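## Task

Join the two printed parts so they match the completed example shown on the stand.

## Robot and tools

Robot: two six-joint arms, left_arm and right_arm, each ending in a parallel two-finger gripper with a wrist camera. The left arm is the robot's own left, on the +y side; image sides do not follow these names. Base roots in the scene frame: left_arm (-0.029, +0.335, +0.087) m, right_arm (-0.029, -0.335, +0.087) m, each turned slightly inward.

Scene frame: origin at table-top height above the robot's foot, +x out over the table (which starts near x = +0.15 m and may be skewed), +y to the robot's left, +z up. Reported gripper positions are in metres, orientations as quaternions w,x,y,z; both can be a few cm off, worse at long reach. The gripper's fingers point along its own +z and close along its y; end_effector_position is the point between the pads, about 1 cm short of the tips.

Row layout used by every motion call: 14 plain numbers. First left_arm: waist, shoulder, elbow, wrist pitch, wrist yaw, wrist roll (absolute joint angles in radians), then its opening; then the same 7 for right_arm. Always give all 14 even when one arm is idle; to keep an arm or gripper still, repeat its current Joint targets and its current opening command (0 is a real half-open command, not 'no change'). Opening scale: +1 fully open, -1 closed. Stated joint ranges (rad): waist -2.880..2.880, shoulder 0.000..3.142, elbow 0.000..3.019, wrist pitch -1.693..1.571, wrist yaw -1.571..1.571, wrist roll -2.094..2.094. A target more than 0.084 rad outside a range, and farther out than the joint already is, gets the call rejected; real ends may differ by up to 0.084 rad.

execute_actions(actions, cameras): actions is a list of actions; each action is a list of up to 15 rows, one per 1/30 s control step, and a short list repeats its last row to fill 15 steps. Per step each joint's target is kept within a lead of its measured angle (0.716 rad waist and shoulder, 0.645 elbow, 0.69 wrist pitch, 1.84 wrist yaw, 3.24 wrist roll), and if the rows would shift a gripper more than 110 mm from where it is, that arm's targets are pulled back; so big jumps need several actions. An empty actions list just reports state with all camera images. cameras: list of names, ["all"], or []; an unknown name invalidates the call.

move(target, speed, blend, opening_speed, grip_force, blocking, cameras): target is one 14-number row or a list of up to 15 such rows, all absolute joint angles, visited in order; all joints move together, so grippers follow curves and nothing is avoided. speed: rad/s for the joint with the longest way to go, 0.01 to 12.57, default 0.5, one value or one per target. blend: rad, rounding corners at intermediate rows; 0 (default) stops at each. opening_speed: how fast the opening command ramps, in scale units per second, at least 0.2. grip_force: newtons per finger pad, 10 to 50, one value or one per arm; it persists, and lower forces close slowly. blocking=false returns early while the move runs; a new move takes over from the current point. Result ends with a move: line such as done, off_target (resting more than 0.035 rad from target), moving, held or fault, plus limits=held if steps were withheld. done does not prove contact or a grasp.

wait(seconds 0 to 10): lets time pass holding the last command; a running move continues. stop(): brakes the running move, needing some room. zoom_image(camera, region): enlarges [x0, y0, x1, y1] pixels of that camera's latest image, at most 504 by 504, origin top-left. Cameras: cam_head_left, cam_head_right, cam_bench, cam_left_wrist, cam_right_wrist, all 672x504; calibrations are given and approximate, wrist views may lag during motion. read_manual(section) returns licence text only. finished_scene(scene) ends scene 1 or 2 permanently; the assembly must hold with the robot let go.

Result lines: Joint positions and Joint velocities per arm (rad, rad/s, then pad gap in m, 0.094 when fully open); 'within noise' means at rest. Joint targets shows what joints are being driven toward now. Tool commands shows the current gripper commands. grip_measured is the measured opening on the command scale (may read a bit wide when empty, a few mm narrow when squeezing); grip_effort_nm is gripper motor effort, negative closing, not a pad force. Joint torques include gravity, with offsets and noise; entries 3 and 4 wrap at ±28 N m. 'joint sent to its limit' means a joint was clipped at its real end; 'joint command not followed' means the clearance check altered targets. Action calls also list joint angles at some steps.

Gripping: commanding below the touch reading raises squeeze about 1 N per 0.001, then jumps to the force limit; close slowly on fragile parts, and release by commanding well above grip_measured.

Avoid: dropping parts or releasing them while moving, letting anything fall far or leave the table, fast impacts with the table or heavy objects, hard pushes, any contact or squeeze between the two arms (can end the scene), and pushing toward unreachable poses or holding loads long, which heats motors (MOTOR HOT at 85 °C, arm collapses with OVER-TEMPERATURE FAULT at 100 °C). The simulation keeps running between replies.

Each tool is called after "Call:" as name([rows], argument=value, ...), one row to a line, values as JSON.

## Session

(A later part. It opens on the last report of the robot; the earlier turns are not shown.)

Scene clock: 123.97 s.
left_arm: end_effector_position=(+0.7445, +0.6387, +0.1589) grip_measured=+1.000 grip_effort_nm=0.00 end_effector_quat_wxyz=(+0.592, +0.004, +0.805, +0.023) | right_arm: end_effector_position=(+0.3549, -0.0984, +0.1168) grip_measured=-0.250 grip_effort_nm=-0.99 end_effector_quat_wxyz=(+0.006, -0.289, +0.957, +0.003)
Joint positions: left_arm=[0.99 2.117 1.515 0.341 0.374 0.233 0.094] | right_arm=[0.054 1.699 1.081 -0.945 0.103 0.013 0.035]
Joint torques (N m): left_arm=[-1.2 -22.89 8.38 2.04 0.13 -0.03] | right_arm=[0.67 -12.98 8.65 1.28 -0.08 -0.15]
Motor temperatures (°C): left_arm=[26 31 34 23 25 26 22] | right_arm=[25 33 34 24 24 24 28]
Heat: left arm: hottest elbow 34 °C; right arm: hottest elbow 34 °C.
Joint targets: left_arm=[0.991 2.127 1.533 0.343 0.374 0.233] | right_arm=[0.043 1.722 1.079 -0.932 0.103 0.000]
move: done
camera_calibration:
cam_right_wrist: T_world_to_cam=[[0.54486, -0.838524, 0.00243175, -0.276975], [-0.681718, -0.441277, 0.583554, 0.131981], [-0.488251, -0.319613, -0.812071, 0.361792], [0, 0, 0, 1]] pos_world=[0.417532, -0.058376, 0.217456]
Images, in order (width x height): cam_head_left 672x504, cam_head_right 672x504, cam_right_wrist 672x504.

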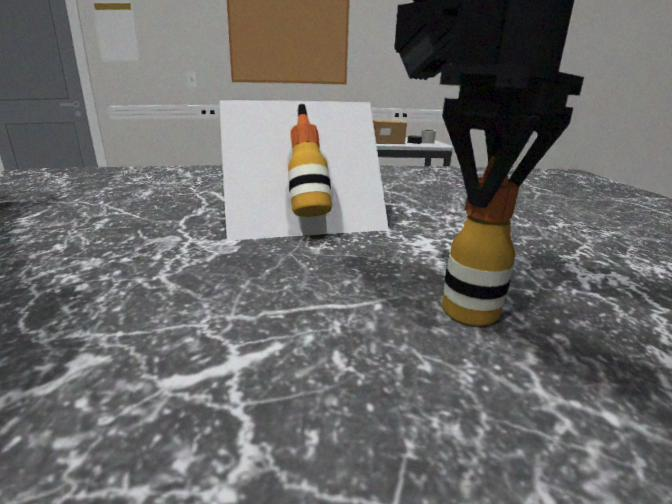

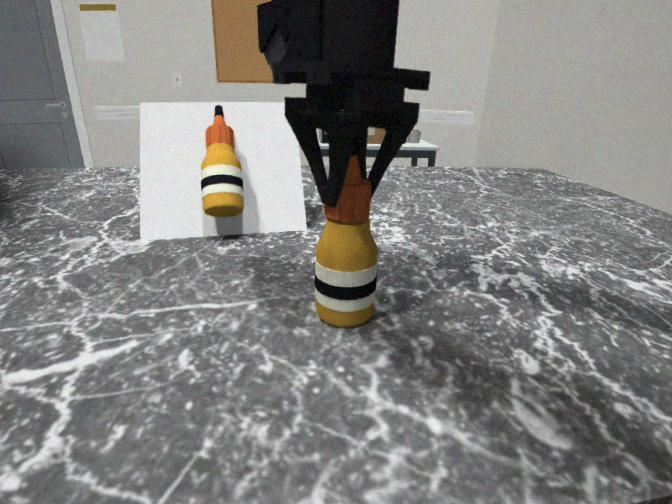

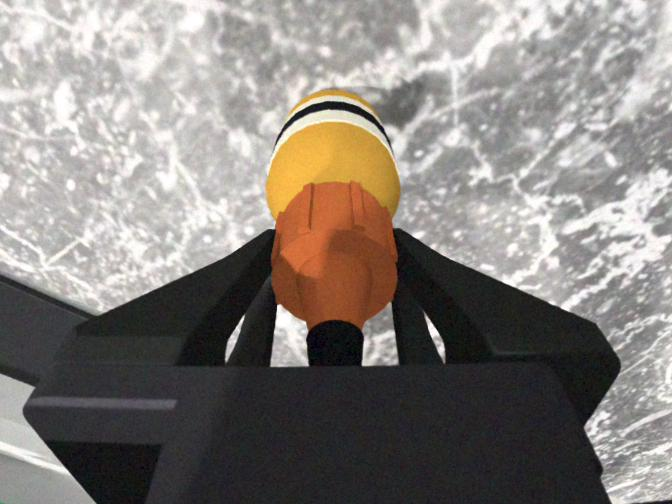

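Looks close. One more small press downwards.

Call:
move(target=[0.991,2.127,1.533,0.343,0.374,0.233,1,0.0435,1.731,1.070,-0.914,0.103,0.0,-0.45], speed=0.08, cameras=["cam_right_wrist","cam_head_left","cam_head_right"])

Call:
zoom_image(camera="cam_head_left", region=[400, 80, 600, 330])

Call:
zoom_image(camera="cam_head_right", region=[260, 80, 460, 330])

Scene clock: 127.30 s.
left_arm: end_effector_position=(+0.7445, +0.6387, +0.1589) grip_measured=+1.000 grip_effort_nm=0.00 end_effector_quat_wxyz=(+0.592, +0.004, +0.805, +0.023) | right_arm: end_effector_position=(+0.3547, -0.0981, +0.1134) grip_measured=-0.250 grip_effort_nm=-0.99 end_effector_quat_wxyz=(+0.007, -0.289, +0.957, +0.004)
Joint positions: left_arm=[0.99 2.117 1.515 0.341 0.374 0.233 0.094] | right_arm=[0.054 1.702 1.075 -0.932 0.103 0.013 0.035]
Joint torques (N m): left_arm=[-0.91 -22.95 8.36 2.07 0.14 -0.01] | right_arm=[0.73 -12.57 8.38 1.51 -0.08 -0.15]
Heat: left arm: hottest elbow 34 °C; right arm: hottest elbow 34 °C.
Joint targets: left_arm=[0.991 2.127 1.533 0.343 0.374 0.233] | right_arm=[0.043 1.731 1.070 -0.914 0.103 0.000]
move: done
camera_calibration:
cam_right_wrist: T_world_to_cam=[[0.544502, -0.838756, 0.00227896, -0.276527], [-0.683512, -0.442143, 0.580794, 0.134681], [-0.486137, -0.317801, -0.814047, 0.358757], [0, 0, 0, 1]] pos_world=[0.41703, -0.0583768, 0.214454]
Images, in order (width x height): cam_head_left 672x504, cam_head_right 672x504, cam_right_wrist 672x504.

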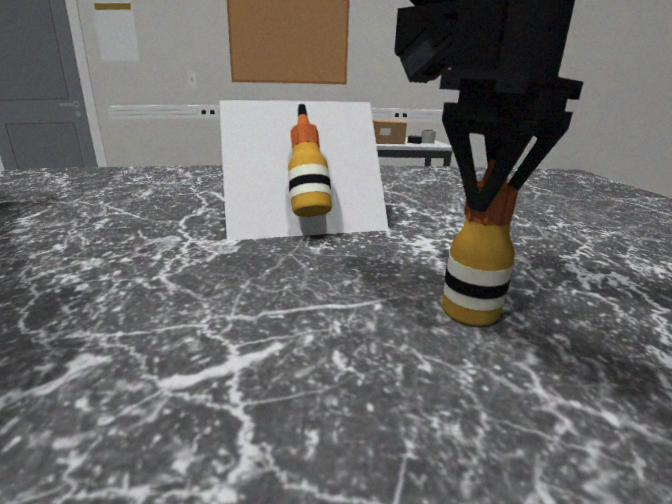

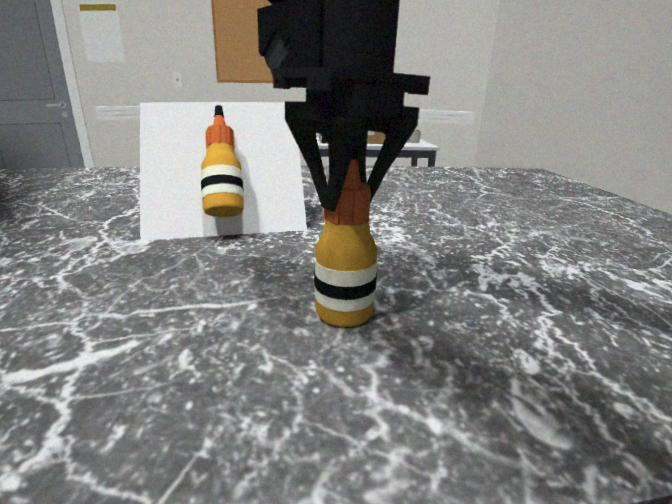

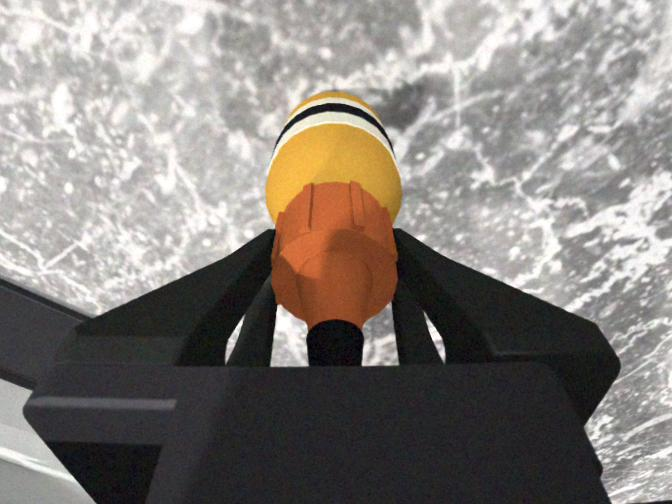

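Scaled by 2.016 from the camera's 672x504 image, which has a finer 960x720 frame.

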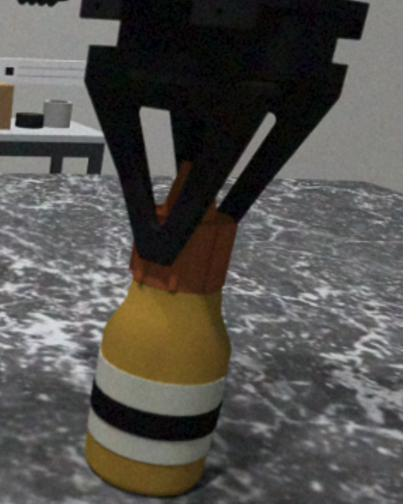

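Scaled by 2.016 from the camera's 672x504 image, which has a finer 960x720 frame.

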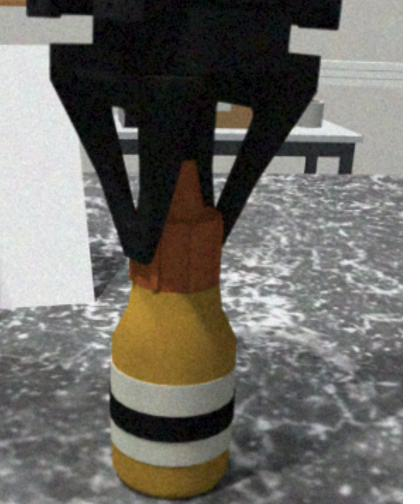

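Call:
move(target=[0.991,2.127,1.533,0.343,0.374,0.233,1,0.0435,1.737,1.064,-0.902,0.103,0.0,-0.45], speed=0.08, cameras=["cam_head_right"])

Call:
zoom_image(camera="cam_head_right", region=[260, 80, 460, 330])

Scene clock: 130.47 s.
left_arm: end_effector_position=(+0.7445, +0.6387, +0.1589) grip_measured=+1.000 grip_effort_nm=0.00 end_effector_quat_wxyz=(+0.592, +0.004, +0.805, +0.023) | right_arm: end_effector_position=(+0.3555, -0.0975, +0.1134) grip_measured=-0.250 grip_effort_nm=-0.99 end_effector_quat_wxyz=(+0.009, -0.288, +0.957, +0.004)
Joint positions: left_arm=[0.99 2.117 1.515 0.341 0.374 0.233 0.094] | right_arm=[0.054 1.702 1.075 -0.928 0.103 0.013 0.035]
Joint torques (N m): left_arm=[-1.14 -22.77 8.36 2.11 0.11 -0.03] | right_arm=[0.67 -12.04 7.86 1.87 -0.08 -0.15]
Heat: left arm: hottest elbow 35 °C; right arm: hottest elbow 34 °C.
Joint targets: left_arm=[0.991 2.127 1.533 0.343 0.374 0.233] | right_arm=[0.043 1.737 1.064 -0.902 0.103 0.000]
move: done
Images, in order (width x height): cam_head_right 672x504.

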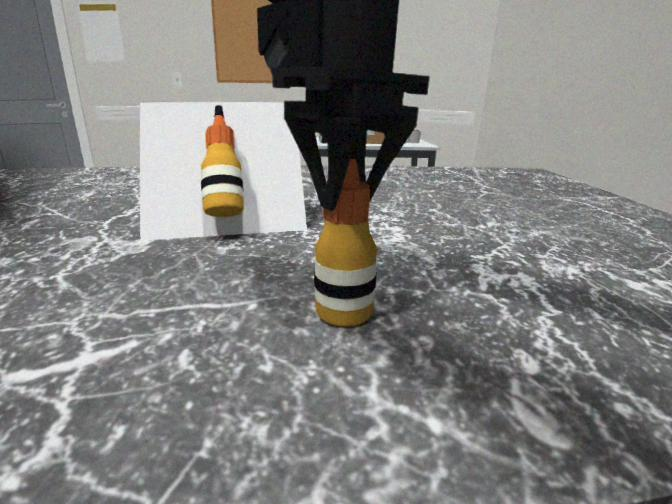

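Scaled by 2.016 from the camera's 672x504 image, which has a finer 960x720 frame.

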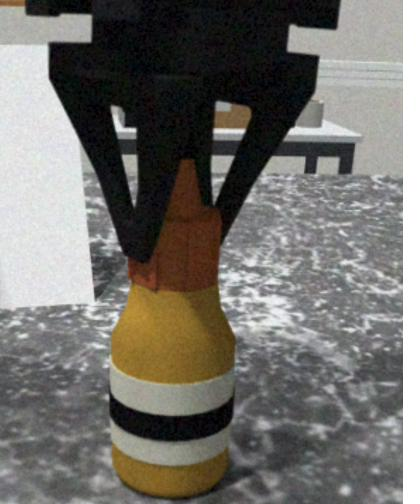

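Call:
move([
  [0.991,2.127,1.533,0.343,0.374,0.233,1,0.0435,1.727,1.074,-0.92,0.103,0.0,-0.45],
  [0.991,2.127,1.533,0.343,0.374,0.233,1,0.0435,1.727,1.074,-0.92,0.103,0.0,0.8],
], speed=0.08, opening_speed=0.7, cameras=["cam_head_right","cam_head_left","cam_right_wrist"])

Call:
zoom_image(camera="cam_head_right", region=[260, 80, 460, 330])

Scene clock: 138.10 s.
left_arm: end_effector_position=(+0.7445, +0.6387, +0.1589) grip_measured=+1.000 grip_effort_nm=0.00 end_effector_quat_wxyz=(+0.592, +0.004, +0.805, +0.023) | right_arm: end_effector_position=(+0.3555, -0.0977, +0.1133) grip_measured=+0.798 grip_effort_nm=0.12 end_effector_quat_wxyz=(+0.009, -0.288, +0.958, +0.004)
Joint positions: left_arm=[0.99 2.117 1.515 0.341 0.374 0.233 0.094] | right_arm=[0.053 1.703 1.075 -0.928 0.103 0.013 0.084]
Joint torques (N m): left_arm=[-1.14 -22.95 8.39 2.13 0.13 -0.03] | right_arm=[0.73 -12.92 8.72 1.06 -0.08 -0.15]
Heat: left arm: hottest elbow 35 °C; right arm: hottest elbow 34 °C.
Joint targets: left_arm=[0.991 2.127 1.533 0.343 0.374 0.233] | right_arm=[0.044 1.727 1.074 -0.920 0.103 0.000]
move: done
camera_calibration:
cam_right_wrist: T_world_to_cam=[[0.543876, -0.839162, 0.00224532, -0.27644], [-0.685473, -0.442721, 0.578035, 0.136556], [-0.484071, -0.315919, -0.816009, 0.358777], [0, 0, 0, 1]] pos_world=[0.417628, -0.0581775, 0.214452]
Images, in order (width x height): cam_head_left 672x504, cam_head_right 672x504, cam_right_wrist 672x504.

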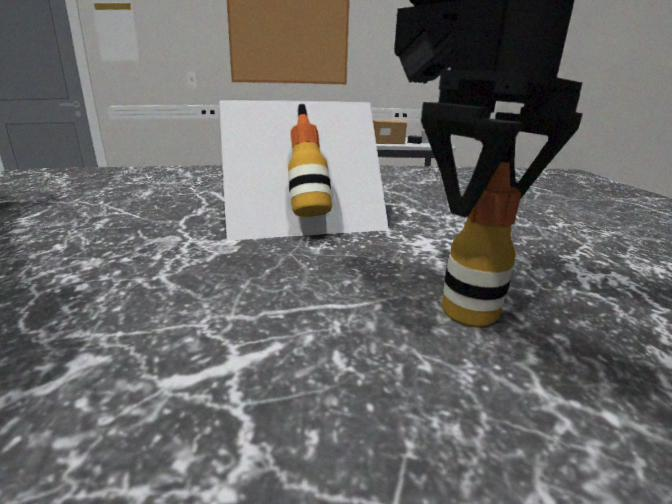

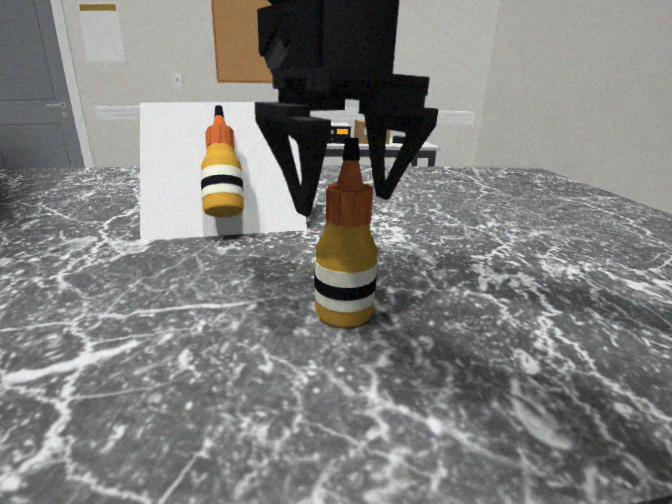

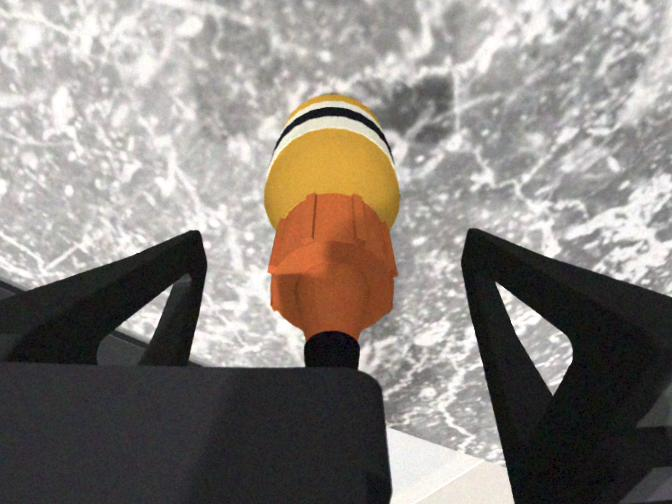

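Scaled by 2.016 from the camera's 672x504 image, which has a finer 960x720 frame.

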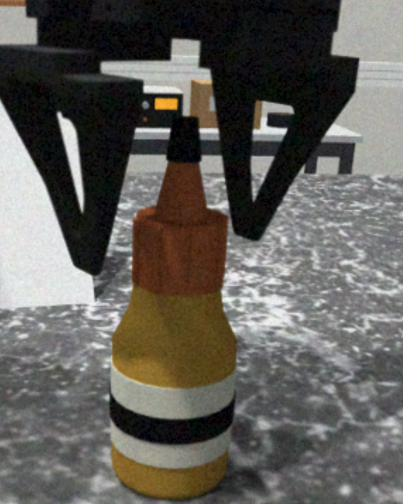

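Call:
move([
  [0.991,2.127,1.533,0.343,0.374,0.233,1,0.055,1.66,1.135,-1.045,0.103,0.0,1],
  [0.991,2.127,1.533,0.343,0.374,0.233,1,0.055,1.53,1.23,-1.27,0.103,0.0,1],
], speed=0.3, blend=0.05, cameras=["cam_head_right","cam_head_left","cam_right_wrist"])

Call:
zoom_image(camera="cam_head_left", region=[400, 80, 600, 330])

Call:
zoom_image(camera="cam_head_left", region=[240, 80, 380, 240])

Scene clock: 145.13 s.
left_arm: end_effector_position=(+0.7445, +0.6387, +0.1589) grip_measured=+1.000 grip_effort_nm=0.00 end_effector_quat_wxyz=(+0.592, +0.004, +0.805, +0.023) | right_arm: end_effector_position=(+0.3394, -0.1222, +0.2178) grip_measured=+0.998 grip_effort_nm=0.12 end_effector_quat_wxyz=(-0.020, -0.291, +0.956, -0.005)
Joint positions: left_arm=[0.99 2.117 1.515 0.341 0.374 0.233 0.094] | right_arm=[0.053 1.542 1.185 -1.261 0.103 0.013 0.094]
Joint torques (N m): left_arm=[-0.79 -23 8.4 2.07 0.13 -0.03] | right_arm=[1.55 -14.45 13.83 0.18 -0.08 -0.15]
Heat: left arm: hottest elbow 35 °C; right arm: hottest elbow 34 °C.
Joint targets: left_arm=[0.991 2.127 1.533 0.343 0.374 0.233] | right_arm=[0.055 1.530 1.230 -1.270 0.103 0.000]
move: off_target (right_arm); right_arm: the elbow is farthest, 0.045 rad from its target
camera_calibration:
cam_right_wrist: T_world_to_cam=[[0.549546, -0.835456, 0.0035642, -0.290264], [-0.652022, -0.426212, 0.627065, 0.0341329], [-0.522366, -0.346925, -0.778959, 0.42975], [0, 0, 0, 1]] pos_world=[0.406256, -0.0788637, 0.314389]
Images, in order (width x height): cam_head_left 672x504, cam_head_right 672x504, cam_right_wrist 672x504.

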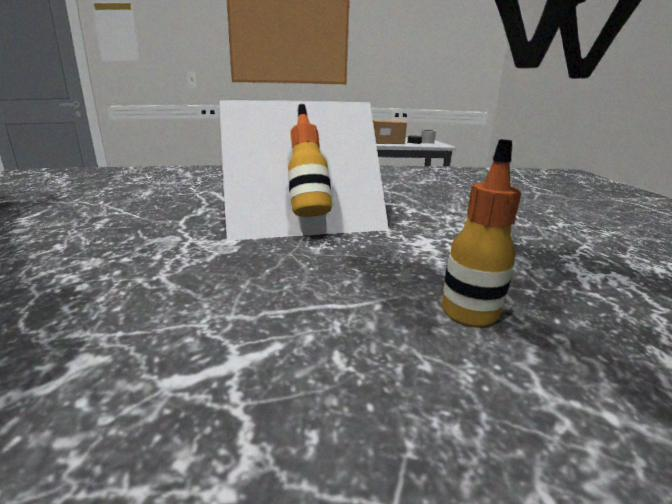

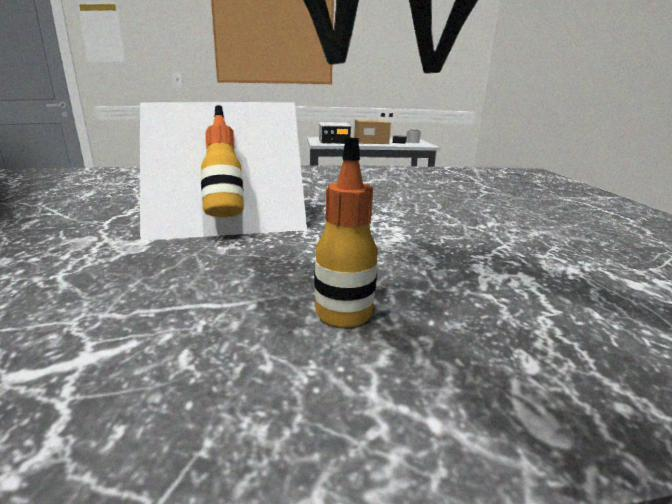

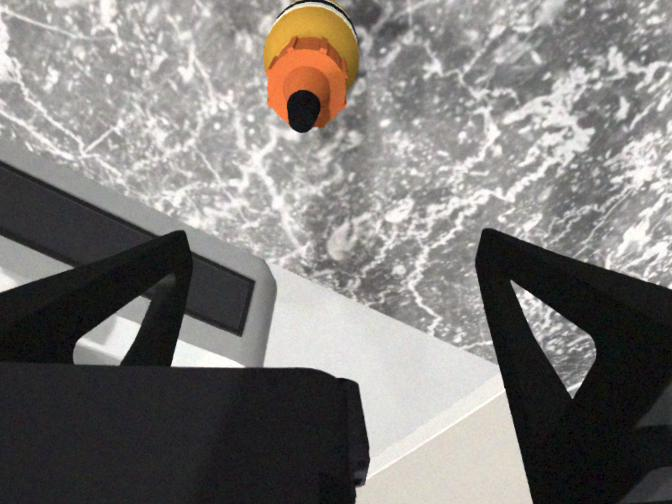

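Scaled by 2.016 from the camera's 672x504 image, which has a finer 960x720 frame.

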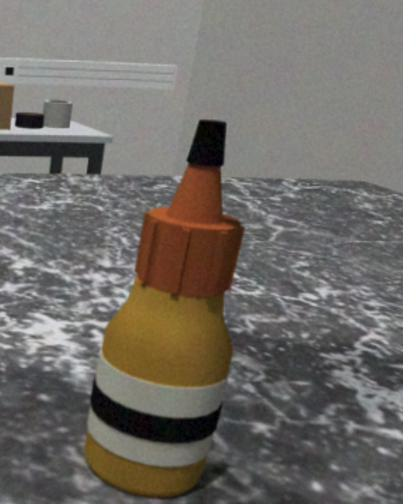

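Scaled by 3.150 from the camera's 672x504 image, which has a finer 960x720 frame.

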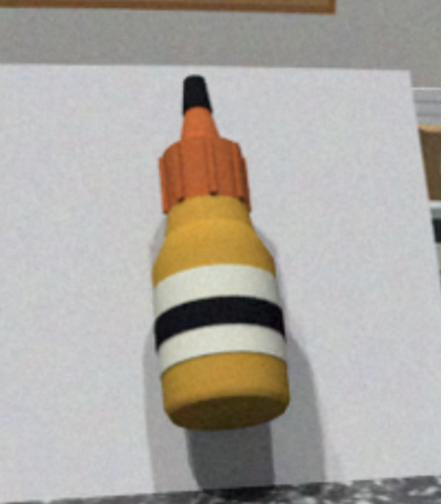

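Call:
finished_scene(scene=2)

The scene is finished: the task was done.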